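# Lay four long profiles flat in the cart

## Task

Put all four long profiles lying flat on the cart's floor, next to one another and running lengthwise along the cart. Anything already placed correctly must remain so at the finish. Finish with both grippers released, empty and withdrawn from the cart, with the robot upright and untilted and in contact with nothing.

## Robot and tools

ROBOT. A Rainbow Robotics RB-Y1: a wheeled base (two drive wheels plus two rear casters, 0.58 m wide, 0.10 m ahead of the wheel axle and 0.57 m behind it, sweeping a 0.58 m radius when spinning in place), a folding torso (leg with ankle, knee, hip), a head, and a left and a right arm, each ending in a parallel gripper with a wrist camera whose case juts sideways and can collide. The base only drives forward/back and turns; it has no sideways motion.

FRAMES. Base frame: origin on the floor between the drive wheels, x ahead, y to the left, z upward, metres. Hand positions (left_hand, right_hand) are the midpoint between the finger pads, in this frame; fingers extend along the hand's -z axis and close along its x axis. Printed hand positions can be off, especially at full reach or under load. base_odometry is the base frame as it was at scene start; it counts wheel turns only, so slip looks like travel; heading in rad, positive to the left.

TOOLS.
move: one action plus optional "cameras" (list of head_camera, left_wrist_camera, right_wrist_camera or all; [] for none) and "blocking" (default true waits until everything rests; false returns in about 0.5 s while motion continues). An action is "base" and/or "joints" (optionally with "min_time_s" or "contact_limits"), or "target" (optionally with "min_time_s"), or "contact_limits" alone. An empty move just reports state and images.
- "base": {"x_m_s", "turn_rad_s", "for_s"}, velocities held for for_s seconds then stopped; not a destination. x_m_s forward positive, 0.005 to 0.4 in magnitude or 0; turn_rad_s left positive, 0.02 to 1.509 or 0; for_s 0.1 to 5. Acceleration 0.4 m/s² (turning 0.5 rad/s²), so the base coasts up to 1 s (turns 3.1 s) afterwards. Distance is roughly speed times for_s. If |x_m_s| + 0.27 × |turn_rad_s| exceeds 0.4, both shrink proportionally.
- "joints": a single dictionary of absolute joint targets keyed by name (rad, grippers in m). Ranges: torso_squat_rad 0 to 1.2, torso_shift_rad -0.3 to 0.6, torso_pitch_rad -0.2 to 1.4, torso_yaw_rad -1.5 to 1.5 (raise both arms sideways 0.2 rad first); shoulder_pitch ±2.356 (negative swings forward/up); left_shoulder_roll_rad 0 to 3.141, right_shoulder_roll_rad -3.141 to 0 (away from body); shoulder_yaw ±2.094; elbow -2.617 to 0.01 (negative bends); forearm_roll ±3.141; wrist_pitch -1.57 to 1.919; hand_roll ±2.705; left_gripper_m/right_gripper_m 0 to 0.1 (pad gap); head_pan_rad ±0.523; head_tilt_rad -0.35 to 1.57 (positive looks down). Combined torso limits: squat + shift <= 1.52; squat - shift + pitch <= 1.57; shift + 0.5 pitch - 0.4 squat <= 0.7; shift + 0.3 pitch - 0.5 squat <= 0.39.
- "target": one hand's absolute pose: {"side": "left"|"right", "x", "y", "z" (m, base frame, -3 to 3), "quat_wxyz" [w,x,y,z] as printed}. Solved once into joint angles, so the hand follows an arc; split long moves into short steps. Refused while another move still runs.
- "min_time_s": 0.1 to 8 s, lower bound on each arm/head/torso motion's duration.
- "contact_limits": {"left_gripper_m", "right_gripper_m"} in mA, 200 to 672.5 (start value 672.5); persists; lower values weaken grip.
wait: "seconds" 0 to 10, plus "cameras"; returns early once moves rest.
stop: brakes all running motion; optional "cameras".
zoom_image: "camera" and "region" [x0, y0, x1, y1] in pixels, at most 504×504, of that camera's latest image (head 896x504, wrists 644x364).
finished_scene: "scene" = the number of the scene being ended; irreversible.

GRIPPING. Command an opening at least 0.005 m below the object's width; pads then squeeze about 44 to 55 N and the gripper usually reads "off_target", which is fine. Each arm carries at most 3 kg.

RESULTS. "move" reads done or the worst status. Hand status: "reached" (within 10 mm, 2 degrees), "short" with the error, or "refused" with reason. Joint/base words: done, moving, off_target (may still be pushing), stopped, not_followed, contact_stop, time_out, limit_stop_at_<name>, torque_fault, limit_stop_at_motor_heat. An unplanned stop, or any refusal, cancels the remaining move/wait/finished_scene calls in that reply; an invalid key does not. A contact_stop or time_out halts the whole group (torso, or one arm). "joint command not followed" means the arm-collision check blocked the arm. on_its_own reports uncommanded behaviour. Also shown: lidar_m (12 sectors of 30 degrees, first straight ahead, counter-clockwise, plane 0.23 m high, "-" = nothing), wheel_motors_off, motor_effort (wheel %, peak in brackets; over 30 at rest suggests pushing), joint and external torques, wrist force/torque (uncalibrated, offset up to 16 N), motor temperatures, chest pose, pictures order.

AVOID. Arms striking or squeezing each other (can end the scene); keep shoulder rolls about 0.5 rad outward when both reach forward. Driving into furniture: the base does not stop, wheels may spin, motors cut out, and the upper body can snag and topple the robot. Heavy loads held far forward tip it over. Contact torque reaching the joint load limits (shoulders 63, elbow 32.4, wrist joints 22.5 N m) freezes the robot 10 s. Long stretched or loaded holds overheat motors (brakes at 80 °C). Don't drop parts, release them while moving, slam or shove hard. The simulation keeps running while you think, and objects may be nudged or tugged occasionally.

Each tool is called after "Emit:" by a JSON object that holds its "op" and its "data", one argument or row to a line.

## Session

Emit:
{"op": "move", "data": {

}}

Scene clock: 0.00 s.
Joint torques (N m): no reading
External joint torques (N m): no reading
Motor temperatures (°C): left_arm=[35 33 34 36 43 38 45] | right_arm=[38 41 34 41 42 41 38]
Wrist force (N): no reading
Wrist torque (N m): no reading
Wrist force, peak (N): no reading
base_odometry: x=+0.000 y=+0.000 heading=+0.000
lidar_m: 0.71 1.05 1.21 4.24 1.53 1.10 1.05 1.10 1.50 4.03 1.01 0.74
base_status: not commanded
joint_positions: torso_squat_rad=+0.350 torso_shift_rad=+0.000 torso_pitch_rad=+0.000 torso_yaw_rad=+0.000 left_shoulder_pitch_rad=+0.020 left_shoulder_roll_rad=+0.015 left_shoulder_yaw_rad=-0.005 left_elbow_rad=-0.192 left_forearm_roll_rad=-0.008 left_wrist_pitch_rad=-0.045 left_hand_roll_rad=+0.025 left_gripper_m=+0.101 right_shoulder_pitch_rad=-0.036 right_shoulder_roll_rad=-0.016 right_shoulder_yaw_rad=+0.004 right_elbow_rad=-0.198 right_forearm_roll_rad=-0.043 right_wrist_pitch_rad=-0.006 right_hand_roll_rad=+0.044 right_gripper_m=+0.100 head_pan_rad=+0.000 head_tilt_rad=+0.400
joint_status: not commanded
wheel_motors_off: 0
motor_effort: left_wheel=+1 right_wheel=+1
chest: x=-0.2280 y=+0.0003 z=+1.2475 quat_wxyz=(+1.000, +0.000, +0.000, +0.000) (m; base frame)
left_hand: x=-0.1388 y=+0.2314 z=+0.5683 quat_wxyz=(+0.994, +0.006, -0.109, +0.008) (m; base frame)
right_hand: x=-0.1043 y=-0.2304 z=+0.5727 quat_wxyz=(+0.993, -0.008, -0.119, +0.009) (m; base frame)
pictures: head_camera, left_wrist_camera, right_wrist_camera

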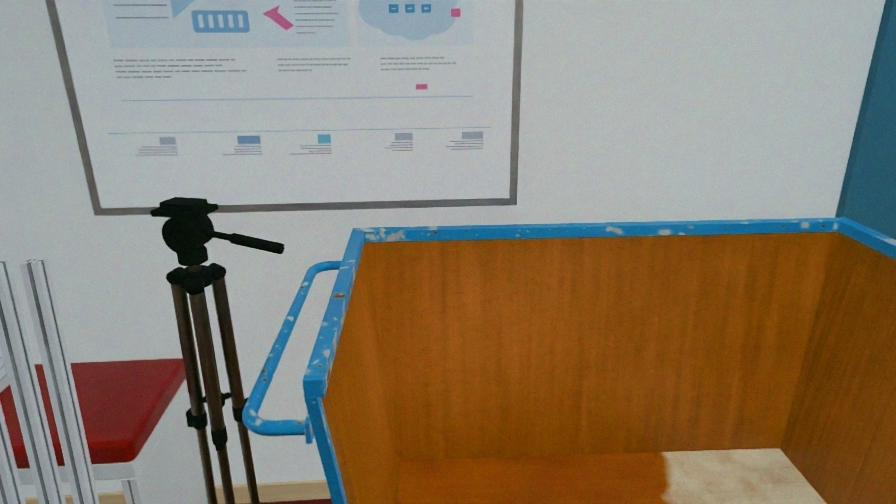

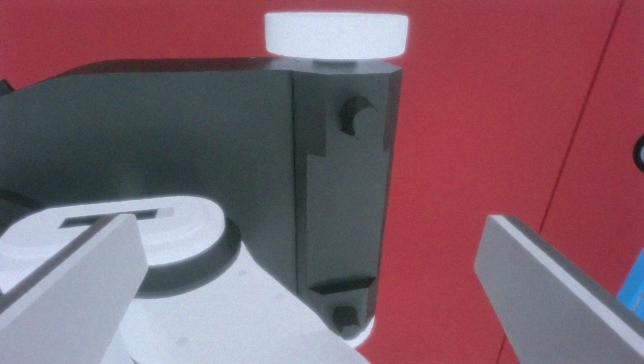

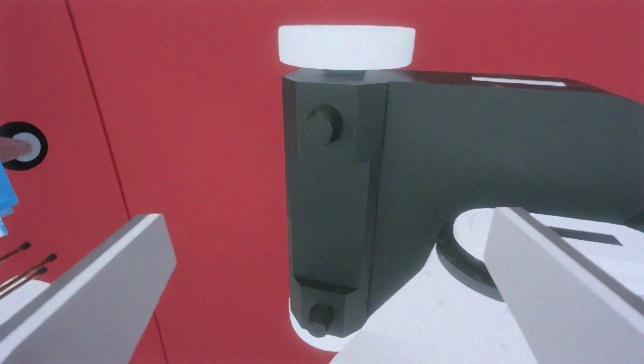

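Emit:
{"op": "move", "data": {
  "joints": {"head_tilt_rad":0.9,"head_pan_rad":0.0},
  "cameras": ["head_camera"]
}}

Emit:
{"op": "move", "data": {
  "joints": {"head_tilt_rad":0.75,"head_pan_rad":0.52},
  "cameras": ["head_camera"]
}}

Emit:
{"op": "move", "data": {
  "joints": {"head_tilt_rad":0.75,"head_pan_rad":-0.52},
  "cameras": ["head_camera"]
}}

Emit:
{"op": "move", "data": {
  "joints": {"head_tilt_rad":0.3,"head_pan_rad":0.52},
  "cameras": ["head_camera"]
}}

Scene clock: 5.47 s.
Joint torques (N m): left_arm=[-2.19 0.69 -0.55 -0.92 -0.2 -0.6 0.1] | right_arm=[-3.81 -1.12 0.51 -1.85 0.19 -0.74 -0.25]
External joint torques (N m): left_arm=[-0.48 0.18 -0.58 -0.2 -0.2 -0.1 0.11] | right_arm=[-0.69 -0.18 0.53 -0.67 0.13 -0.23 -0.26]
Motor temperatures (°C): left_arm=[35 33 34 36 43 38 45] | right_arm=[38 41 34 40 42 41 38]
Wrist force (N): left_arm=[-2.8 0.5 -8.8] | right_arm=[-6.5 -4.7 -11.7]
Wrist torque (N m): left_arm=[-0.31 -0.38 0.22] | right_arm=[0.08 -0.58 -0.37]
Wrist force, peak (N): left_arm=[-3.0 0.8 -9.2] | right_arm=[-6.8 -4.6 -12.0]
move: done
base_odometry: x=+0.000 y=+0.000 heading=+0.000
lidar_m: 0.71 1.05 1.20 4.23 1.53 1.10 1.05 1.10 1.49 4.03 1.00 0.74
base_status: not commanded
joint_positions: torso_squat_rad=+0.350 torso_shift_rad=+0.000 torso_pitch_rad=+0.000 torso_yaw_rad=+0.000 left_shoulder_pitch_rad=+0.020 left_shoulder_roll_rad=+0.015 left_shoulder_yaw_rad=-0.005 left_elbow_rad=-0.192 left_forearm_roll_rad=-0.008 left_wrist_pitch_rad=-0.045 left_hand_roll_rad=+0.025 left_gripper_m=+0.101 right_shoulder_pitch_rad=-0.036 right_shoulder_roll_rad=-0.016 right_shoulder_yaw_rad=+0.004 right_elbow_rad=-0.198 right_forearm_roll_rad=-0.043 right_wrist_pitch_rad=-0.006 right_hand_roll_rad=+0.044 right_gripper_m=+0.100 head_pan_rad=+0.000 head_tilt_rad=+0.900
joint_status: all done
wheel_motors_off: 0
motor_effort: left_wheel=+0(1) right_wheel=-1(3)
chest: x=-0.2280 y=+0.0003 z=+1.2475 quat_wxyz=(+1.000, +0.000, +0.000, +0.000) (m; base frame)
left_hand: x=-0.1388 y=+0.2314 z=+0.5683 quat_wxyz=(+0.994, +0.006, -0.109, +0.008) (m; base frame)
right_hand: x=-0.1043 y=-0.2304 z=+0.5727 quat_wxyz=(+0.993, -0.008, -0.119, +0.009) (m; base frame)
pictures: head_camera
camera_calibration:
head_camera: T_world_to_cam=[[-0.0567617, -0.998208, 0.0189627, -0.0331753], [-0.751549, 0.0302173, -0.658985, 0.855865], [0.65723, -0.0516565, -0.751917, 1.16506], [0, 0, 0, 1]] pos_world=[-0.124372, 0.00120519, 1.44066]

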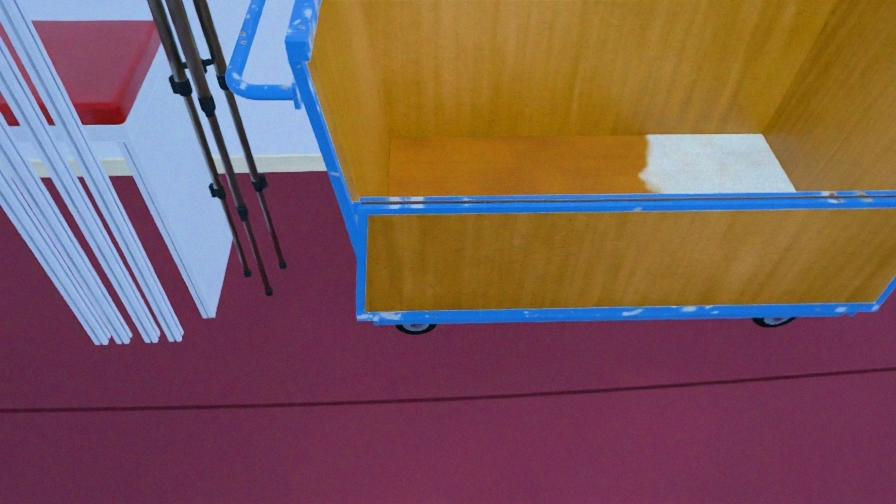

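Scene clock: 6.47 s.
Joint torques (N m): left_arm=[-1.15 0.69 -0.51 -1.18 0.04 -0.62 0.21] | right_arm=[-3.04 -0.81 -0.04 -1.74 0.27 -0.65 -0.28]
External joint torques (N m): left_arm=[0.56 0.18 -0.54 -0.46 0.04 -0.12 0.22] | right_arm=[0.09 0.13 -0.01 -0.56 0.22 -0.14 -0.3]
Motor temperatures (°C): left_arm=[35 33 34 36 43 38 45] | right_arm=[38 41 34 40 42 41 38]
Wrist force (N): left_arm=[-2.3 0.1 -8.8] | right_arm=[-6.6 -4.5 -11.9]
Wrist torque (N m): left_arm=[-0.27 -0.31 0.20] | right_arm=[0.06 -0.58 -0.36]
Wrist force, peak (N): left_arm=[-2.5 0.7 -9.2] | right_arm=[-6.8 -4.7 -11.9]
move: done
base_odometry: x=+0.000 y=+0.000 heading=+0.000
lidar_m: 0.71 1.05 1.21 4.25 1.53 1.10 1.05 1.09 1.50 4.04 1.01 0.74
base_status: not commanded
joint_positions: torso_squat_rad=+0.350 torso_shift_rad=+0.000 torso_pitch_rad=+0.000 torso_yaw_rad=+0.000 left_shoulder_pitch_rad=+0.020 left_shoulder_roll_rad=+0.015 left_shoulder_yaw_rad=-0.005 left_elbow_rad=-0.192 left_forearm_roll_rad=-0.008 left_wrist_pitch_rad=-0.045 left_hand_roll_rad=+0.025 left_gripper_m=+0.101 right_shoulder_pitch_rad=-0.036 right_shoulder_roll_rad=-0.016 right_shoulder_yaw_rad=+0.004 right_elbow_rad=-0.198 right_forearm_roll_rad=-0.043 right_wrist_pitch_rad=-0.006 right_hand_roll_rad=+0.044 right_gripper_m=+0.100 head_pan_rad=+0.520 head_tilt_rad=+0.750
joint_status: all done
wheel_motors_off: 0
motor_effort: left_wheel=+0(1) right_wheel=-1(3)
chest: x=-0.2280 y=+0.0003 z=+1.2475 quat_wxyz=(+1.000, +0.000, +0.000, +0.000) (m; base frame)
left_hand: x=-0.1388 y=+0.2314 z=+0.5683 quat_wxyz=(+0.994, +0.006, -0.109, +0.008) (m; base frame)
right_hand: x=-0.1043 y=-0.2304 z=+0.5727 quat_wxyz=(+0.993, -0.008, -0.119, +0.009) (m; base frame)
pictures: head_camera
camera_calibration:
head_camera: T_world_to_cam=[[0.444913, -0.895516, 0.0101985, 0.0828068], [-0.574738, -0.29424, -0.763609, 1.04389], [0.686825, 0.333878, -0.645598, 1.01707], [0, 0, 0, 1]] pos_world=[-0.13543, 0.04173, 1.4529]

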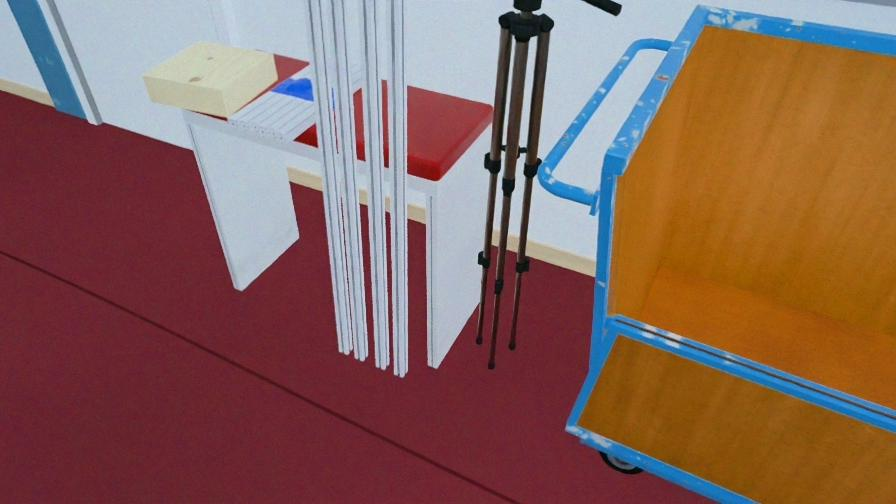

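Scene clock: 7.83 s.
Joint torques (N m): left_arm=[-1.71 0.2 -0.55 -0.92 0.13 -0.16 0.2] | right_arm=[-4.28 -0.6 0.2 -1.66 0.26 -0.62 -0.19]
External joint torques (N m): left_arm=[0 -0.31 -0.59 -0.2 0.12 0.34 0.21] | right_arm=[-1.15 0.34 0.23 -0.48 0.21 -0.11 -0.21]
Motor temperatures (°C): left_arm=[35 33 34 36 43 38 45] | right_arm=[38 41 34 40 42 41 38]
Wrist force (N): left_arm=[-2.2 0.5 -8.8] | right_arm=[-6.6 -4.5 -11.8]
Wrist torque (N m): left_arm=[-0.31 -0.29 0.20] | right_arm=[0.05 -0.57 -0.36]
Wrist force, peak (N): left_arm=[-2.6 0.4 -9.3] | right_arm=[-6.6 -4.8 -12.1]
move: done
base_odometry: x=+0.000 y=+0.000 heading=+0.000
lidar_m: 0.71 1.06 1.20 4.24 1.53 1.10 1.05 1.09 1.48 4.04 1.01 0.74
base_status: not commanded
joint_positions: torso_squat_rad=+0.350 torso_shift_rad=+0.000 torso_pitch_rad=+0.000 torso_yaw_rad=+0.000 left_shoulder_pitch_rad=+0.020 left_shoulder_roll_rad=+0.015 left_shoulder_yaw_rad=-0.005 left_elbow_rad=-0.192 left_forearm_roll_rad=-0.008 left_wrist_pitch_rad=-0.045 left_hand_roll_rad=+0.025 left_gripper_m=+0.101 right_shoulder_pitch_rad=-0.036 right_shoulder_roll_rad=-0.016 right_shoulder_yaw_rad=+0.004 right_elbow_rad=-0.198 right_forearm_roll_rad=-0.043 right_wrist_pitch_rad=-0.006 right_hand_roll_rad=+0.044 right_gripper_m=+0.100 head_pan_rad=-0.520 head_tilt_rad=+0.750
joint_status: all done
wheel_motors_off: 0
motor_effort: left_wheel=+1(1) right_wheel=+1(2)
chest: x=-0.2280 y=+0.0003 z=+1.2475 quat_wxyz=(+1.000, +0.000, +0.000, +0.000) (m; base frame)
left_hand: x=-0.1388 y=+0.2314 z=+0.5683 quat_wxyz=(+0.994, +0.006, -0.109, +0.008) (m; base frame)
right_hand: x=-0.1043 y=-0.2304 z=+0.5727 quat_wxyz=(+0.993, -0.008, -0.119, +0.009) (m; base frame)
pictures: head_camera
camera_calibration:
head_camera: T_world_to_cam=[[-0.547041, -0.837044, 0.0101545, -0.121496], [-0.544202, 0.346387, -0.764108, 1.0506], [0.636075, -0.423524, -0.645009, 1.00612], [0, 0, 0, 1]] pos_world=[-0.134691, -0.0394965, 1.45296]

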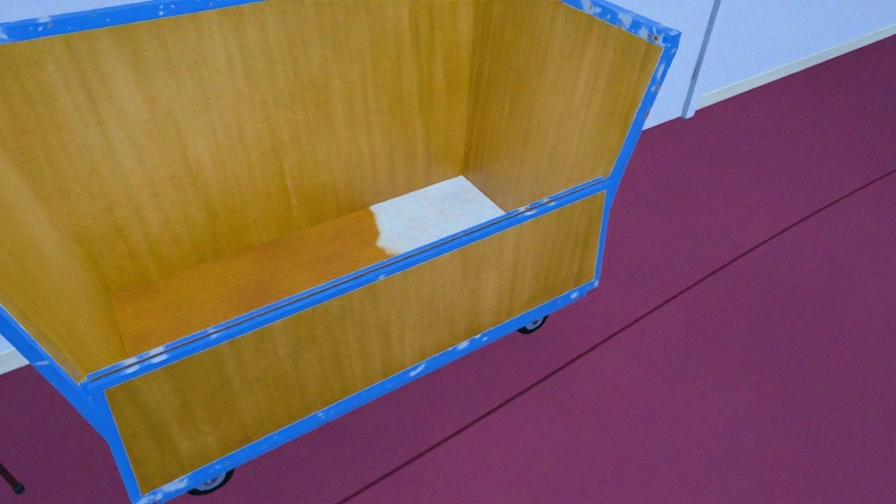

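Scene clock: 9.20 s.
Joint torques (N m): left_arm=[-1.55 0.13 -0.09 -1.19 -0.38 -0.5 0.19] | right_arm=[-3.48 -0.91 0.06 -2.01 0.25 -0.53 -0.24]
External joint torques (N m): left_arm=[0.16 -0.38 -0.13 -0.47 -0.38 -0.01 0.2] | right_arm=[-0.35 0.03 0.09 -0.83 0.2 -0.02 -0.25]
Motor temperatures (°C): left_arm=[35 33 34 36 43 38 45] | right_arm=[38 41 34 40 42 41 38]
Wrist force (N): left_arm=[-2.6 0.4 -8.7] | right_arm=[-6.6 -4.7 -11.8]
Wrist torque (N m): left_arm=[-0.31 -0.32 0.19] | right_arm=[0.09 -0.58 -0.36]
Wrist force, peak (N): left_arm=[-2.4 0.2 -9.1] | right_arm=[-6.6 -4.8 -12.1]
move: done
base_odometry: x=+0.000 y=+0.000 heading=+0.000
lidar_m: 0.71 1.05 1.19 4.24 1.52 1.12 1.05 1.09 1.49 4.04 1.00 0.74
base_status: not commanded
joint_positions: torso_squat_rad=+0.350 torso_shift_rad=+0.000 torso_pitch_rad=+0.000 torso_yaw_rad=+0.000 left_shoulder_pitch_rad=+0.020 left_shoulder_roll_rad=+0.015 left_shoulder_yaw_rad=-0.005 left_elbow_rad=-0.192 left_forearm_roll_rad=-0.008 left_wrist_pitch_rad=-0.045 left_hand_roll_rad=+0.025 left_gripper_m=+0.101 right_shoulder_pitch_rad=-0.036 right_shoulder_roll_rad=-0.016 right_shoulder_yaw_rad=+0.004 right_elbow_rad=-0.198 right_forearm_roll_rad=-0.043 right_wrist_pitch_rad=-0.006 right_hand_roll_rad=+0.044 right_gripper_m=+0.100 head_pan_rad=+0.520 head_tilt_rad=+0.300
joint_status: all done
wheel_motors_off: 0
motor_effort: left_wheel=+1(1) right_wheel=+0(3)
chest: x=-0.2280 y=+0.0003 z=+1.2475 quat_wxyz=(+1.000, +0.000, +0.000, +0.000) (m; base frame)
left_hand: x=-0.1388 y=+0.2314 z=+0.5683 quat_wxyz=(+0.994, +0.006, -0.109, +0.008) (m; base frame)
right_hand: x=-0.1043 y=-0.2304 z=+0.5727 quat_wxyz=(+0.993, -0.008, -0.119, +0.009) (m; base frame)
pictures: head_camera
camera_calibration:
head_camera: T_world_to_cam=[[0.446408, -0.89468, -0.0163435, 0.121536], [-0.230692, -0.09742, -0.968138, 1.41074], [0.864582, 0.435955, -0.249884, 0.480823], [0, 0, 0, 1]] pos_world=[-0.14452, 0.0365524, 1.48792]

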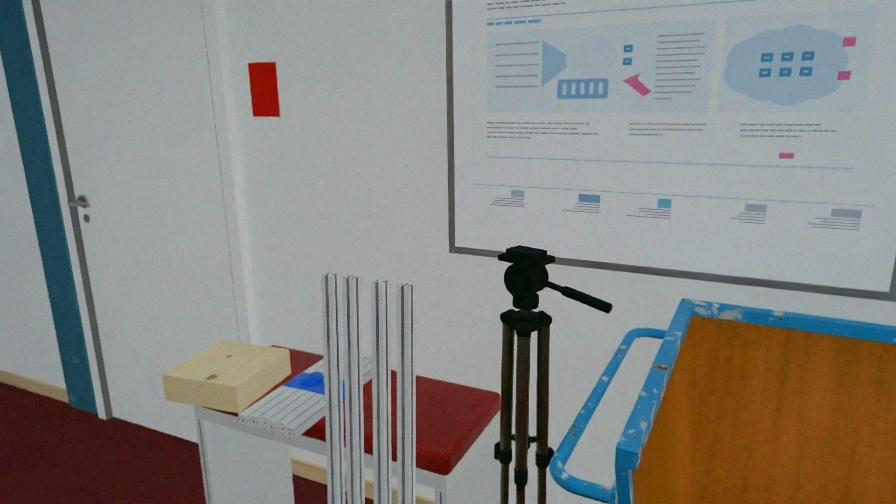

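Emit:
{"op": "zoom_image", "data": {
  "camera": "head_camera",
  "region": [150, 230, 510, 504]
}}

Emit:
{"op": "move", "data": {
  "joints": {"head_tilt_rad":0.7,"head_pan_rad":0.52},
  "cameras": ["head_camera"]
}}

Emit:
{"op": "zoom_image", "data": {
  "camera": "head_camera",
  "region": [250, 0, 550, 440]
}}

Scaled by 1.400 from the camera's 896x504 image, which has a finer 1280x720 frame.

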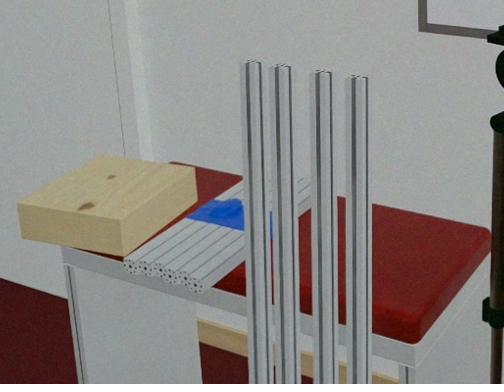

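Scene clock: 41.00 s.
Joint torques (N m): left_arm=[-2.27 0.72 -0.36 -0.96 -0.1 -0.26 0.01] | right_arm=[-3.52 -1.17 0.56 -1.97 0.34 -0.64 -0.35]
External joint torques (N m): left_arm=[-0.56 0.21 -0.4 -0.24 -0.11 0.24 0.02] | right_arm=[-0.39 -0.22 0.59 -0.8 0.28 -0.13 -0.36]
Motor temperatures (°C): left_arm=[35 33 34 36 43 38 45] | right_arm=[37 41 34 40 42 41 38]
Wrist force (N): left_arm=[-2.6 0.3 -8.6] | right_arm=[-6.6 -4.6 -11.9]
Wrist torque (N m): left_arm=[-0.30 -0.34 0.19] | right_arm=[0.07 -0.57 -0.36]
Wrist force, peak (N): left_arm=[-2.6 0.7 -9.1] | right_arm=[-6.7 -4.9 -12.0]
move: done
base_odometry: x=+0.000 y=+0.000 heading=+0.000
lidar_m: 0.72 1.06 1.20 4.24 1.52 1.11 1.05 1.10 1.49 4.03 1.01 0.74
base_status: not commanded
joint_positions: torso_squat_rad=+0.350 torso_shift_rad=+0.000 torso_pitch_rad=+0.000 torso_yaw_rad=+0.000 left_shoulder_pitch_rad=+0.020 left_shoulder_roll_rad=+0.015 left_shoulder_yaw_rad=-0.005 left_elbow_rad=-0.192 left_forearm_roll_rad=-0.008 left_wrist_pitch_rad=-0.045 left_hand_roll_rad=+0.025 left_gripper_m=+0.101 right_shoulder_pitch_rad=-0.036 right_shoulder_roll_rad=-0.016 right_shoulder_yaw_rad=+0.004 right_elbow_rad=-0.198 right_forearm_roll_rad=-0.043 right_wrist_pitch_rad=-0.006 right_hand_roll_rad=+0.044 right_gripper_m=+0.100 head_pan_rad=+0.520 head_tilt_rad=+0.700
joint_status: all done
wheel_motors_off: 0
motor_effort: left_wheel=+0(1) right_wheel=+1(2)
chest: x=-0.2280 y=+0.0003 z=+1.2475 quat_wxyz=(+1.000, +0.000, +0.000, +0.000) (m; base frame)
left_hand: x=-0.1388 y=+0.2314 z=+0.5683 quat_wxyz=(+0.994, +0.006, -0.109, +0.008) (m; base frame)
right_hand: x=-0.1043 y=-0.2304 z=+0.5727 quat_wxyz=(+0.993, -0.008, -0.119, +0.009) (m; base frame)
pictures: head_camera
camera_calibration:
head_camera: T_world_to_cam=[[0.444562, -0.895719, 0.00724288, 0.0870131], [-0.540874, -0.274874, -0.794921, 1.09618], [0.714017, 0.349475, -0.606669, 0.966315], [0, 0, 0, 1]] pos_world=[-0.135752, 0.0415485, 1.45698]

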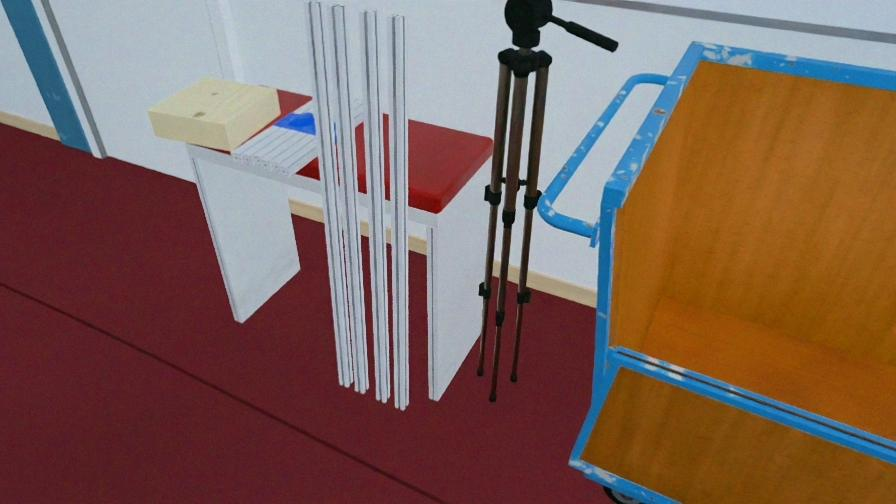

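Scaled by 1.145 from the camera's 896x504 image, which has a finer 1280x720 frame.

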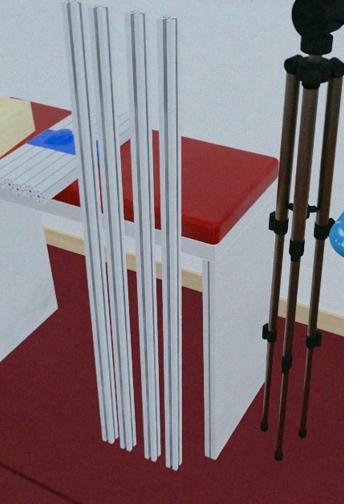

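Emit:
{"op": "move", "data": {
  "base": {"turn_rad_s":0.55,"for_s":1.5},
  "joints": {"head_tilt_rad":0.9,"head_pan_rad":0.0,"left_shoulder_roll_rad":0.25,"right_shoulder_roll_rad":-0.15},
  "cameras": []
}}

Emit:
{"op": "move", "data": {
  "base": {"x_m_s":0.35,"for_s":1.43},
  "cameras": []
}}

Emit:
{"op": "move", "data": {
  "base": {"turn_rad_s":-0.55,"for_s":1.5},
  "joints": {"torso_squat_rad":0.8,"torso_pitch_rad":0.5}
}}

Scene clock: 73.03 s.
Joint torques (N m): left_arm=[-2.16 5.44 -0.05 -1.09 -0.01 -0.45 0.19] | right_arm=[-3.74 -3.66 -0.11 -1.77 0.3 -0.45 -0.35]
External joint torques (N m): left_arm=[-0.47 -1.33 -0.65 -0.41 -0.06 0.02 0.2] | right_arm=[-0.58 1.12 0.24 -0.61 0.25 0.07 -0.37]
Motor temperatures (°C): left_arm=[35 33 34 36 43 38 45] | right_arm=[37 40 34 40 42 41 38]
Wrist force (N): left_arm=[-2.6 -1.2 -8.5] | right_arm=[-6.4 -3.6 -11.5]
Wrist torque (N m): left_arm=[-0.22 -0.35 0.21] | right_arm=[-0.01 -0.54 -0.36]
Wrist force, peak (N): left_arm=[-2.7 0.6 -9.2] | right_arm=[-6.6 -5.8 -11.9]
move: done
base_odometry: x=+0.000 y=+0.000 heading=+0.824
lidar_m: 1.06 3.19 2.02 1.22 1.07 1.06 1.25 2.24 1.32 0.82 0.71 0.72
base_status: done (sent for 1.5 of 1.5 s)
joint_positions: torso_squat_rad=+0.350 torso_shift_rad=+0.000 torso_pitch_rad=+0.000 torso_yaw_rad=+0.000 left_shoulder_pitch_rad=+0.020 left_shoulder_roll_rad=+0.250 left_shoulder_yaw_rad=-0.005 left_elbow_rad=-0.192 left_forearm_roll_rad=-0.008 left_wrist_pitch_rad=-0.045 left_hand_roll_rad=+0.025 left_gripper_m=+0.101 right_shoulder_pitch_rad=-0.036 right_shoulder_roll_rad=-0.150 right_shoulder_yaw_rad=+0.004 right_elbow_rad=-0.198 right_forearm_roll_rad=-0.043 right_wrist_pitch_rad=-0.006 right_hand_roll_rad=+0.044 right_gripper_m=+0.100 head_pan_rad=+0.000 head_tilt_rad=+0.900
joint_status: all done
wheel_motors_off: 0
motor_effort: left_wheel=+5(52) right_wheel=+17(56)
chest: x=-0.2280 y=+0.0003 z=+1.2475 quat_wxyz=(+1.000, +0.000, +0.000, +0.000) (m; base frame)
left_hand: x=-0.1396 y=+0.4074 z=+0.5915 quat_wxyz=(+0.987, +0.122, -0.108, -0.007) (m; base frame)
right_hand: x=-0.1034 y=-0.3321 z=+0.5812 quat_wxyz=(+0.990, -0.075, -0.119, +0.015) (m; base frame)
pictures: none
No camera images: "cameras" was empty.

Scene clock: 75.80 s.
Joint torques (N m): left_arm=[-1.21 6.2 -0.31 -1.03 0 -0.64 0.23] | right_arm=[-2.88 -3.66 0.06 -1.41 0.29 -0.52 -0.3]
External joint torques (N m): left_arm=[0.47 -0.57 -0.91 -0.35 -0.04 -0.17 0.24] | right_arm=[0.28 1.12 0.41 -0.25 0.24 0 -0.31]
Motor temperatures (°C): left_arm=[35 33 34 36 43 38 45] | right_arm=[37 40 34 40 42 41 38]
Wrist force (N): left_arm=[-2.6 -1.3 -8.2] | right_arm=[-6.4 -3.7 -11.9]
Wrist torque (N m): left_arm=[-0.20 -0.35 0.22] | right_arm=[0.02 -0.55 -0.35]
Wrist force, peak (N): left_arm=[-2.7 -1.3 -8.7] | right_arm=[-6.4 -3.9 -12.0]
move: done
base_odometry: x=+0.340 y=+0.368 heading=+0.826
lidar_m: 0.59 2.52 2.65 1.61 1.41 1.41 1.66 3.00 0.71 0.43 0.63 0.56
base_status: done (sent for 1.43 of 1.43 s)
joint_positions: torso_squat_rad=+0.350 torso_shift_rad=+0.000 torso_pitch_rad=+0.000 torso_yaw_rad=+0.000 left_shoulder_pitch_rad=+0.020 left_shoulder_roll_rad=+0.250 left_shoulder_yaw_rad=-0.005 left_elbow_rad=-0.192 left_forearm_roll_rad=-0.008 left_wrist_pitch_rad=-0.045 left_hand_roll_rad=+0.025 left_gripper_m=+0.101 right_shoulder_pitch_rad=-0.036 right_shoulder_roll_rad=-0.150 right_shoulder_yaw_rad=+0.004 right_elbow_rad=-0.198 right_forearm_roll_rad=-0.043 right_wrist_pitch_rad=-0.006 right_hand_roll_rad=+0.044 right_gripper_m=+0.100 head_pan_rad=+0.000 head_tilt_rad=+0.900
joint_status: not commanded
wheel_motors_off: 0
motor_effort: left_wheel=+12(52) right_wheel=-12(52)
chest: x=-0.2280 y=+0.0003 z=+1.2475 quat_wxyz=(+1.000, +0.000, +0.000, +0.000) (m; base frame)
left_hand: x=-0.1395 y=+0.4074 z=+0.5915 quat_wxyz=(+0.987, +0.122, -0.108, -0.007) (m; base frame)
right_hand: x=-0.1032 y=-0.3321 z=+0.5812 quat_wxyz=(+0.990, -0.075, -0.119, +0.015) (m; base frame)
pictures: none
No camera images: "cameras" was empty.

Scene clock: 78.73 s.
Joint torques (N m): left_arm=[12.17 4.8 0.59 4.15 -0.15 0.81 0.18] | right_arm=[9.58 -3.15 -0.45 3.47 -0.02 0.39 -0.22]
External joint torques (N m): left_arm=[0.76 -1.16 0.01 -0.06 -0.18 0.37 0.16] | right_arm=[-1.15 0.95 0.06 -0.44 0.06 -0.05 -0.21]
Motor temperatures (°C): left_arm=[35 33 34 36 43 38 45] | right_arm=[37 40 34 40 42 41 38]
Wrist force (N): left_arm=[0.8 -1.5 -8.7] | right_arm=[-3.3 -4.0 -11.9]
Wrist torque (N m): left_arm=[-0.20 -0.11 0.17] | right_arm=[0.09 -0.39 -0.31]
Wrist force, peak (N): left_arm=[0.7 -1.1 -9.4] | right_arm=[-5.8 -3.8 -12.0]
move: done
base_odometry: x=+0.340 y=+0.368 heading=+0.001
lidar_m: 0.64 0.57 1.08 4.51 2.01 1.47 1.39 1.45 1.95 1.43 0.54 0.44
base_status: done (sent for 1.5 of 1.5 s)
joint_positions: torso_squat_rad=+0.800 torso_shift_rad=+0.000 torso_pitch_rad=+0.500 torso_yaw_rad=+0.000 left_shoulder_pitch_rad=+0.020 left_shoulder_roll_rad=+0.250 left_shoulder_yaw_rad=-0.005 left_elbow_rad=-0.192 left_forearm_roll_rad=-0.008 left_wrist_pitch_rad=-0.045 left_hand_roll_rad=+0.025 left_gripper_m=+0.101 right_shoulder_pitch_rad=-0.036 right_shoulder_roll_rad=-0.150 right_shoulder_yaw_rad=+0.004 right_elbow_rad=-0.198 right_forearm_roll_rad=-0.043 right_wrist_pitch_rad=-0.006 right_hand_roll_rad=+0.044 right_gripper_m=+0.100 head_pan_rad=+0.000 head_tilt_rad=+0.900
joint_status: all done
wheel_motors_off: 0
motor_effort: left_wheel=+17(45) right_wheel=+4(50)
chest: x=-0.0796 y=+0.0003 z=+1.0398 quat_wxyz=(+0.969, +0.000, +0.247, +0.000) (m; base frame)
left_hand: x=-0.3165 y=+0.4073 z=+0.4216 quat_wxyz=(+0.983, +0.117, +0.139, -0.037) (m; base frame)
right_hand: x=-0.2898 y=-0.3321 z=+0.3953 quat_wxyz=(+0.989, -0.069, +0.130, +0.033) (m; base frame)
pictures: head_camera, left_wrist_camera, right_wrist_camera
camera_calibration:
head_camera: T_world_to_cam=[[-0.040751, -0.998205, 0.0438859, -0.0454683], [-0.97548, 0.030239, -0.217999, 0.354114], [0.216281, -0.0516935, -0.974962, 1.10815], [0, 0, 0, 1]] pos_world=[0.103906, 0.00118962, 1.1596]
left_wrist_camera: T_world_to_cam=[[0.969085, -0.0276364, -0.245174, 0.420725], [0.0358833, -0.967354, 0.250876, 0.331552], [-0.244103, -0.251918, -0.936457, 0.499018], [0, 0, 0, 1]] pos_world=[-0.297804, 0.458067, 0.487281]
right_wrist_camera: T_world_to_cam=[[-0.967115, -0.0299383, 0.252573, -0.388336], [0.0525762, 0.948067, 0.313694, 0.236306], [-0.248848, 0.316658, -0.915316, 0.468965], [0, 0, 0, 1]] pos_world=[-0.271289, -0.384161, 0.453207]

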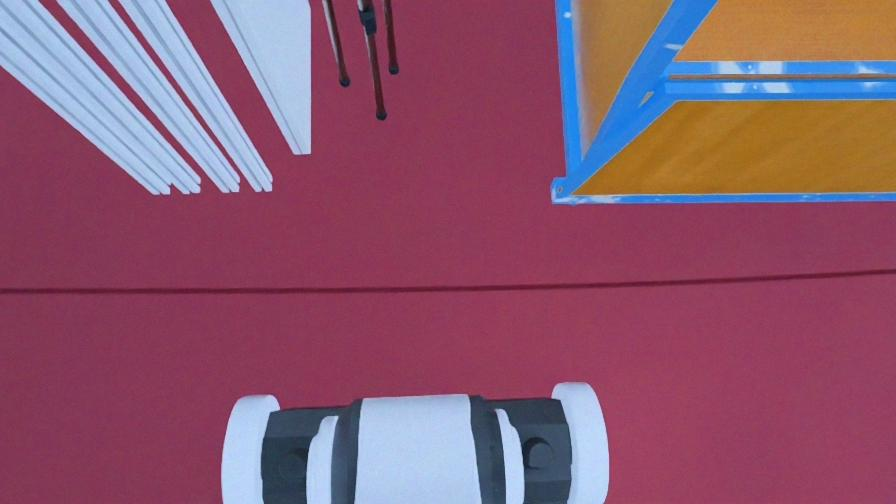

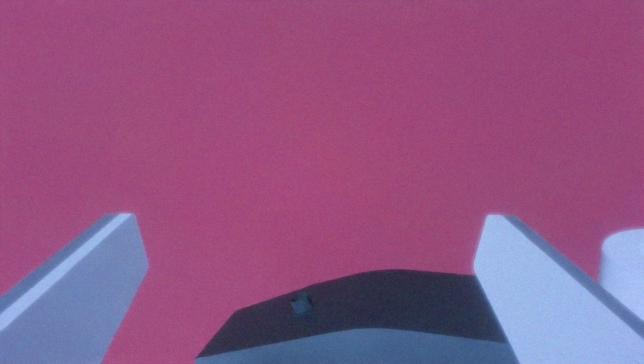

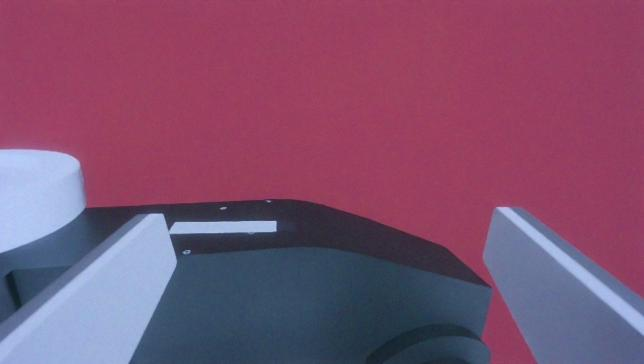

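Emit:
{"op": "move", "data": {
  "target": {"side":"left","x":0.22,"y":0.30,"z":0.58,"quat_wxyz":[0.514,0.486,-0.486,-0.514]},
  "min_time_s": 3
}}

Emit:
{"op": "move", "data": {
  "target": {"side":"left","x":0.36,"y":0.284,"z":0.56,"quat_wxyz":[0.514,0.486,-0.486,-0.514]},
  "min_time_s": 1.5
}}

Emit:
{"op": "move", "data": {
  "joints": {"left_gripper_m":0.055,"head_pan_rad":0.4,"head_tilt_rad":0.5}
}}

Scene clock: 87.70 s.
Joint torques (N m): left_arm=[-0.57 2.24 1.82 -4.3 0.01 -1.76 -0.14] | right_arm=[9.36 -3.45 0.45 3.45 0.07 0.44 -0.33]
External joint torques (N m): left_arm=[-0.19 -1.22 0.84 -0.3 -0.38 0.06 -0.15] | right_arm=[-1.36 0.65 0.96 -0.46 0.15 0 -0.32]
Motor temperatures (°C): left_arm=[35 33 34 36 43 38 45] | right_arm=[38 40 34 40 42 41 38]
Wrist force (N): left_arm=[-0.7 -6.3 -3.9] | right_arm=[-3.4 -4.0 -11.6]
Wrist torque (N m): left_arm=[0.09 -0.10 0.21] | right_arm=[0.08 -0.39 -0.30]
Wrist force, peak (N): left_arm=[-1.4 -1.3 -9.5] | right_arm=[-3.3 -4.0 -12.0]
move: done
base_odometry: x=+0.340 y=+0.368 heading=+0.001
lidar_m: 0.64 0.56 1.09 4.52 2.01 1.48 1.39 1.44 1.97 1.43 0.54 0.45
base_status: not commanded
joint_positions: torso_squat_rad=+0.800 torso_shift_rad=+0.000 torso_pitch_rad=+0.500 torso_yaw_rad=+0.000 left_shoulder_pitch_rad=-0.253 left_shoulder_roll_rad=+0.115 left_shoulder_yaw_rad=+0.263 left_elbow_rad=-0.652 left_forearm_roll_rad=-0.170 left_wrist_pitch_rad=-1.122 left_hand_roll_rad=-1.360 left_gripper_m=+0.101 right_shoulder_pitch_rad=-0.036 right_shoulder_roll_rad=-0.150 right_shoulder_yaw_rad=+0.004 right_elbow_rad=-0.198 right_forearm_roll_rad=-0.043 right_wrist_pitch_rad=-0.006 right_hand_roll_rad=+0.044 right_gripper_m=+0.100 head_pan_rad=+0.000 head_tilt_rad=+0.900
joint_status: all done
wheel_motors_off: 0
motor_effort: left_wheel=+17(18) right_wheel=+2(6)
chest: x=-0.0796 y=+0.0003 z=+1.0398 quat_wxyz=(+0.969, +0.000, +0.247, +0.000) (m; base frame)
left_hand: x=+0.2200 y=+0.3000 z=+0.5800 quat_wxyz=(+0.514, +0.486, -0.486, -0.514) (m; base frame)
left_hand_status: reached (checked arc, planned for 3.0 s): 0 mm and 0.0 deg off.
right_hand: x=-0.2898 y=-0.3321 z=+0.3953 quat_wxyz=(+0.989, -0.069, +0.130, +0.033) (m; base frame)
pictures: head_camera, left_wrist_camera, right_wrist_camera
camera_calibration:
head_camera: T_world_to_cam=[[-0.0407512, -0.998205, 0.0438861, -0.0454684], [-0.97548, 0.0302391, -0.217999, 0.354113], [0.216281, -0.0516937, -0.974962, 1.10815], [0, 0, 0, 1]] pos_world=[0.103906, 0.00118967, 1.1596]
left_wrist_camera: T_world_to_cam=[[-0.033298, -0.99919, 0.022582, 0.2934], [-0.524758, -0.00175091, -0.85125, 0.641637], [0.8506, -0.040195, -0.524274, 0.207864], [0, 0, 0, 1]] pos_world=[0.169664, 0.302641, 0.648546]
right_wrist_camera: T_world_to_cam=[[-0.967115, -0.0299382, 0.252573, -0.388336], [0.0525762, 0.948067, 0.313694, 0.236306], [-0.248848, 0.316658, -0.915316, 0.468965], [0, 0, 0, 1]] pos_world=[-0.271289, -0.384161, 0.453207]

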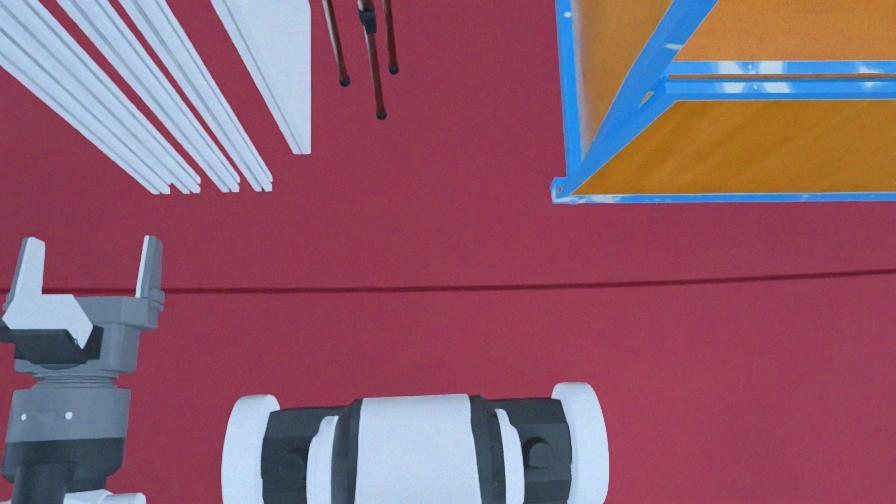

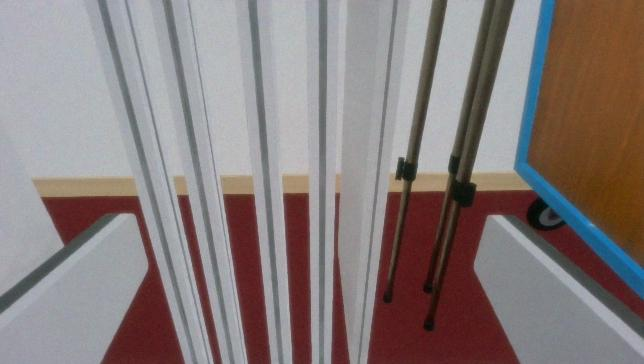

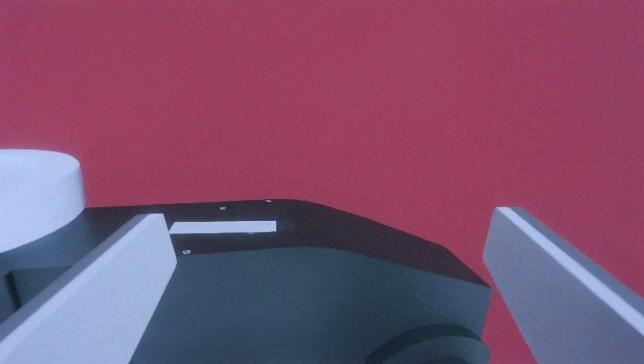

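Scene clock: 89.53 s.
Joint torques (N m): left_arm=[-9.07 5.9 1.36 -4.26 0.51 -1.77 -0.04] | right_arm=[9.58 -3.68 -0.13 3.39 0.17 0.52 -0.24]
External joint torques (N m): left_arm=[-0.8 1.09 0.98 0.25 0.27 0.06 -0.05] | right_arm=[-1.14 0.42 0.38 -0.52 0.24 0.08 -0.23]
Motor temperatures (°C): left_arm=[35 33 34 36 43 38 45] | right_arm=[38 40 34 40 42 41 38]
Wrist force (N): left_arm=[-0.8 -6.2 -4.9] | right_arm=[-3.5 -4.1 -11.7]
Wrist torque (N m): left_arm=[0.10 -0.16 0.21] | right_arm=[0.10 -0.39 -0.30]
Wrist force, peak (N): left_arm=[-0.6 -6.3 -5.4] | right_arm=[-3.4 -3.9 -12.1]
move: short
base_odometry: x=+0.340 y=+0.368 heading=+0.001
lidar_m: 0.64 0.58 1.09 4.51 2.02 1.47 1.39 1.45 1.96 1.43 0.54 0.45
base_status: not commanded
joint_positions: torso_squat_rad=+0.800 torso_shift_rad=+0.000 torso_pitch_rad=+0.500 torso_yaw_rad=+0.000 left_shoulder_pitch_rad=-0.714 left_shoulder_roll_rad=+0.185 left_shoulder_yaw_rad=+0.307 left_elbow_rad=-0.267 left_forearm_roll_rad=-0.124 left_wrist_pitch_rad=-0.896 left_hand_roll_rad=-1.431 left_gripper_m=+0.101 right_shoulder_pitch_rad=-0.036 right_shoulder_roll_rad=-0.150 right_shoulder_yaw_rad=+0.004 right_elbow_rad=-0.198 right_forearm_roll_rad=-0.043 right_wrist_pitch_rad=-0.006 right_hand_roll_rad=+0.044 right_gripper_m=+0.100 head_pan_rad=+0.000 head_tilt_rad=+0.900
joint_status: all done
wheel_motors_off: 0
motor_effort: left_wheel=+18(18) right_wheel=+5(5)
chest: x=-0.0796 y=+0.0003 z=+1.0398 quat_wxyz=(+0.969, +0.000, +0.247, +0.000) (m; base frame)
left_hand: x=+0.3597 y=+0.2837 z=+0.5607 quat_wxyz=(+0.553, +0.451, -0.442, -0.544) (m; base frame)
left_hand_status: short (checked arc, as near as the solve gets, planned for 1.5 s): 1 mm and 8.5 deg off. The place is met; only the turn is off.
right_hand: x=-0.2898 y=-0.3321 z=+0.3953 quat_wxyz=(+0.989, -0.069, +0.130, +0.033) (m; base frame)
pictures: head_camera, left_wrist_camera, right_wrist_camera
camera_calibration:
head_camera: T_world_to_cam=[[-0.0407515, -0.998205, 0.0438861, -0.0454686], [-0.97548, 0.0302395, -0.217999, 0.354113], [0.21628, -0.0516939, -0.974962, 1.10815], [0, 0, 0, 1]] pos_world=[0.103906, 0.00118953, 1.1596]
left_wrist_camera: T_world_to_cam=[[-0.012071, -0.999609, 0.0252245, 0.27317], [-0.643833, -0.0115315, -0.765079, 0.695721], [0.765071, -0.0254756, -0.643442, 0.171642], [0, 0, 0, 1]] pos_world=[0.319908, 0.285459, 0.635833]
right_wrist_camera: T_world_to_cam=[[-0.967115, -0.029939, 0.252569, -0.388334], [0.0525744, 0.948067, 0.313695, 0.236305], [-0.248844, 0.316658, -0.915316, 0.468966], [0, 0, 0, 1]] pos_world=[-0.271287, -0.384161, 0.453206]

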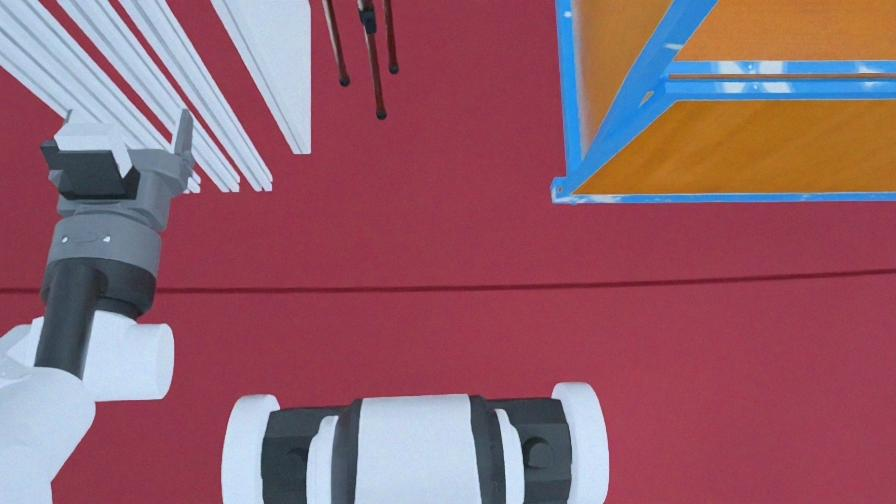

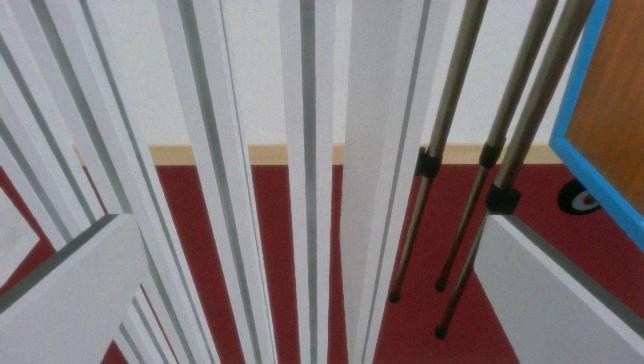

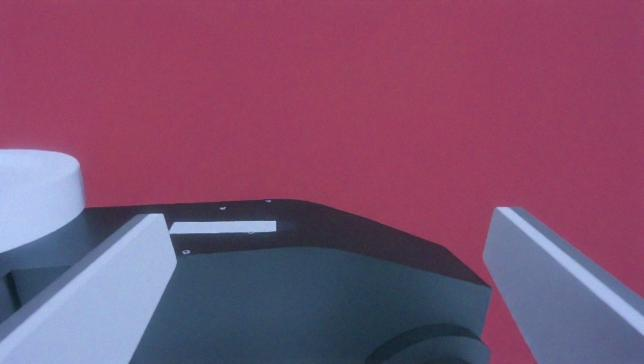

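Scene clock: 90.57 s.
Joint torques (N m): left_arm=[-9.18 5.68 1.48 -4.41 0.32 -1.94 -0.23] | right_arm=[9.26 -3.77 0.21 3.56 0.12 0.22 -0.26]
External joint torques (N m): left_arm=[-0.91 0.87 1.1 0.11 0.08 -0.12 -0.24] | right_arm=[-1.46 0.33 0.72 -0.35 0.19 -0.22 -0.25]
Motor temperatures (°C): left_arm=[35 33 34 36 43 38 45] | right_arm=[38 40 34 40 42 41 38]
Wrist force (N): left_arm=[-0.7 -6.5 -4.8] | right_arm=[-3.3 -3.8 -11.7]
Wrist torque (N m): left_arm=[0.14 -0.17 0.19] | right_arm=[0.07 -0.37 -0.32]
Wrist force, peak (N): left_arm=[-0.7 -6.6 -5.1] | right_arm=[-3.5 -3.9 -12.0]
move: done
base_odometry: x=+0.340 y=+0.368 heading=+0.001
lidar_m: 0.64 0.57 1.09 4.53 2.02 1.47 1.39 1.45 1.97 1.43 0.54 0.44
base_status: not commanded
joint_positions: torso_squat_rad=+0.800 torso_shift_rad=+0.000 torso_pitch_rad=+0.500 torso_yaw_rad=+0.000 left_shoulder_pitch_rad=-0.714 left_shoulder_roll_rad=+0.185 left_shoulder_yaw_rad=+0.307 left_elbow_rad=-0.267 left_forearm_roll_rad=-0.124 left_wrist_pitch_rad=-0.896 left_hand_roll_rad=-1.431 left_gripper_m=+0.055 right_shoulder_pitch_rad=-0.036 right_shoulder_roll_rad=-0.150 right_shoulder_yaw_rad=+0.004 right_elbow_rad=-0.198 right_forearm_roll_rad=-0.043 right_wrist_pitch_rad=-0.006 right_hand_roll_rad=+0.044 right_gripper_m=+0.100 head_pan_rad=+0.400 head_tilt_rad=+0.500
joint_status: all done
wheel_motors_off: 0
motor_effort: left_wheel=+17(18) right_wheel=+5(5)
chest: x=-0.0796 y=+0.0003 z=+1.0398 quat_wxyz=(+0.969, +0.000, +0.247, +0.000) (m; base frame)
left_hand: x=+0.3597 y=+0.2837 z=+0.5607 quat_wxyz=(+0.553, +0.451, -0.442, -0.544) (m; base frame)
right_hand: x=-0.2898 y=-0.3321 z=+0.3953 quat_wxyz=(+0.989, -0.069, +0.130, +0.033) (m; base frame)
pictures: head_camera, left_wrist_camera, right_wrist_camera
camera_calibration:
head_camera: T_world_to_cam=[[0.290854, -0.942582, -0.16414, 0.193335], [-0.793887, -0.142011, -0.59125, 0.797419], [0.533992, 0.302277, -0.789608, 0.873375], [0, 0, 0, 1]] pos_world=[0.110452, 0.0314755, 1.19283]
left_wrist_camera: T_world_to_cam=[[-0.0120708, -0.999609, 0.0252245, 0.27317], [-0.643833, -0.0115317, -0.765079, 0.695721], [0.765071, -0.0254755, -0.643442, 0.171642], [0, 0, 0, 1]] pos_world=[0.319908, 0.285459, 0.635833]
right_wrist_camera: T_world_to_cam=[[-0.967115, -0.0299391, 0.252569, -0.388334], [0.0525743, 0.948067, 0.313695, 0.236305], [-0.248845, 0.316658, -0.915316, 0.468966], [0, 0, 0, 1]] pos_world=[-0.271287, -0.384161, 0.453206]

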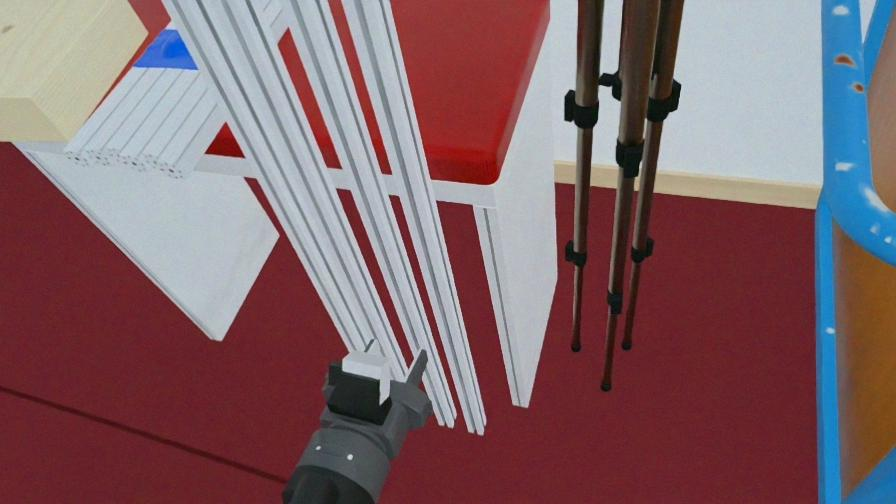

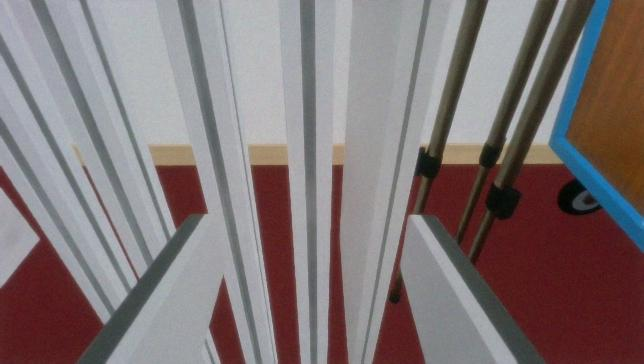

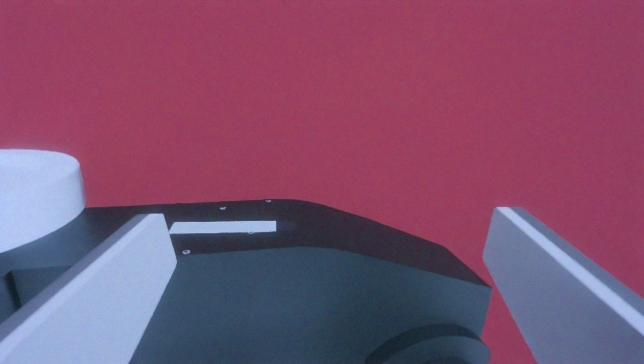

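Emit:
{"op": "move", "data": {
  "target": {"side":"left","x":0.23,"y":0.284,"z":0.56,"quat_wxyz":[0.514,0.486,-0.486,-0.514]},
  "min_time_s": 1.5,
  "cameras": []
}}

Emit:
{"op": "move", "data": {
  "base": {"x_m_s":0.15,"for_s":1.133},
  "cameras": ["left_wrist_camera"]
}}

Scene clock: 98.63 s.
Joint torques (N m): left_arm=[-2.2 1.43 -0.93 -2.75 -0.28 -2.1 -0.25] | right_arm=[9.46 -3.26 -0.21 3.62 0.1 0.39 -0.32]
External joint torques (N m): left_arm=[0.12 -1.93 -1.39 -0.24 -0.54 -0.26 -0.26] | right_arm=[-1.26 0.85 0.3 -0.29 0.18 -0.05 -0.3]
Motor temperatures (°C): left_arm=[35 33 34 36 43 38 45] | right_arm=[38 40 34 40 42 41 38]
Wrist force (N): left_arm=[-1.0 -6.0 -3.8] | right_arm=[-3.3 -4.0 -11.7]
Wrist torque (N m): left_arm=[0.11 -0.20 0.22] | right_arm=[0.09 -0.37 -0.30]
Wrist force, peak (N): left_arm=[-0.9 -6.3 -5.3] | right_arm=[-3.5 -3.8 -12.1]
move: done
base_odometry: x=+0.340 y=+0.368 heading=+0.001
lidar_m: 0.63 0.56 1.09 4.51 2.01 1.47 1.39 1.44 1.97 1.44 0.55 0.45
base_status: not commanded
joint_positions: torso_squat_rad=+0.800 torso_shift_rad=+0.000 torso_pitch_rad=+0.500 torso_yaw_rad=+0.000 left_shoulder_pitch_rad=-0.459 left_shoulder_roll_rad=+0.137 left_shoulder_yaw_rad=+0.288 left_elbow_rad=-0.267 left_forearm_roll_rad=-0.142 left_wrist_pitch_rad=-1.273 left_hand_roll_rad=-1.432 left_gripper_m=+0.055 right_shoulder_pitch_rad=-0.036 right_shoulder_roll_rad=-0.150 right_shoulder_yaw_rad=+0.004 right_elbow_rad=-0.198 right_forearm_roll_rad=-0.043 right_wrist_pitch_rad=-0.006 right_hand_roll_rad=+0.044 right_gripper_m=+0.100 head_pan_rad=+0.400 head_tilt_rad=+0.500
joint_status: all done
wheel_motors_off: 0
motor_effort: left_wheel=+17(18) right_wheel=+0(5)
chest: x=-0.0796 y=+0.0003 z=+1.0398 quat_wxyz=(+0.969, +0.000, +0.247, +0.000) (m; base frame)
left_hand: x=+0.2300 y=+0.2841 z=+0.5606 quat_wxyz=(+0.521, +0.480, -0.478, -0.519) (m; base frame)
left_hand_status: reached (checked arc, as near as the solve gets, planned for 1.5 s): 1 mm and 1.6 deg off.
right_hand: x=-0.2898 y=-0.3321 z=+0.3953 quat_wxyz=(+0.989, -0.069, +0.130, +0.033) (m; base frame)
pictures: none
No camera images: "cameras" was empty.

Scene clock: 100.63 s.
Joint torques (N m): left_arm=[-1.75 2.34 -1.17 -2.63 -0.03 -2.02 -0.13] | right_arm=[10.05 -3.56 -0.5 3.81 0.05 0.41 -0.2]
External joint torques (N m): left_arm=[0.57 -1.02 -1.62 -0.12 -0.3 -0.18 -0.14] | right_arm=[-0.67 0.54 0.01 -0.1 0.13 -0.03 -0.18]
Motor temperatures (°C): left_arm=[35 33 34 36 43 38 45] | right_arm=[38 40 34 40 42 41 38]
Wrist force (N): left_arm=[-0.8 -6.2 -4.1] | right_arm=[-3.2 -4.0 -11.7]
Wrist torque (N m): left_arm=[0.11 -0.17 0.22] | right_arm=[0.09 -0.36 -0.30]
Wrist force, peak (N): left_arm=[-0.6 -6.9 -4.0] | right_arm=[-3.5 -3.8 -12.0]
move: done
base_odometry: x=+0.510 y=+0.368 heading=+0.001
lidar_m: 0.47 0.43 0.46 3.84 2.26 1.64 1.56 1.62 2.21 0.80 0.31 0.32
base_status: done (sent for 1.13 of 1.13 s)
joint_positions: torso_squat_rad=+0.800 torso_shift_rad=+0.000 torso_pitch_rad=+0.500 torso_yaw_rad=+0.000 left_shoulder_pitch_rad=-0.459 left_shoulder_roll_rad=+0.137 left_shoulder_yaw_rad=+0.288 left_elbow_rad=-0.267 left_forearm_roll_rad=-0.142 left_wrist_pitch_rad=-1.273 left_hand_roll_rad=-1.432 left_gripper_m=+0.055 right_shoulder_pitch_rad=-0.036 right_shoulder_roll_rad=-0.150 right_shoulder_yaw_rad=+0.004 right_elbow_rad=-0.198 right_forearm_roll_rad=-0.043 right_wrist_pitch_rad=-0.006 right_hand_roll_rad=+0.044 right_gripper_m=+0.100 head_pan_rad=+0.400 head_tilt_rad=+0.500
joint_status: not commanded
wheel_motors_off: 0
motor_effort: left_wheel=-6(49) right_wheel=+6(41)
chest: x=-0.0796 y=+0.0003 z=+1.0397 quat_wxyz=(+0.969, +0.000, +0.247, +0.000) (m; base frame)
left_hand: x=+0.2300 y=+0.2841 z=+0.5605 quat_wxyz=(+0.521, +0.480, -0.478, -0.519) (m; base frame)
right_hand: x=-0.2896 y=-0.3321 z=+0.3952 quat_wxyz=(+0.989, -0.069, +0.130, +0.033) (m; base frame)
pictures: left_wrist_camera
camera_calibration:
left_wrist_camera: T_world_to_cam=[[-0.029002, -0.999309, 0.0232394, 0.276951], [-0.547149, -0.0035861, -0.837028, 0.62802], [0.836533, -0.0369909, -0.546667, 0.203335], [0, 0, 0, 1]] pos_world=[0.181556, 0.286533, 0.63039]

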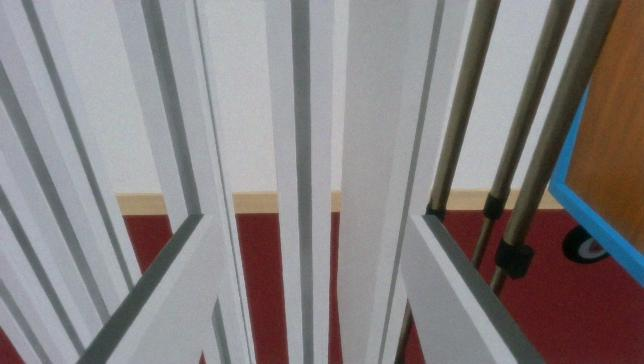

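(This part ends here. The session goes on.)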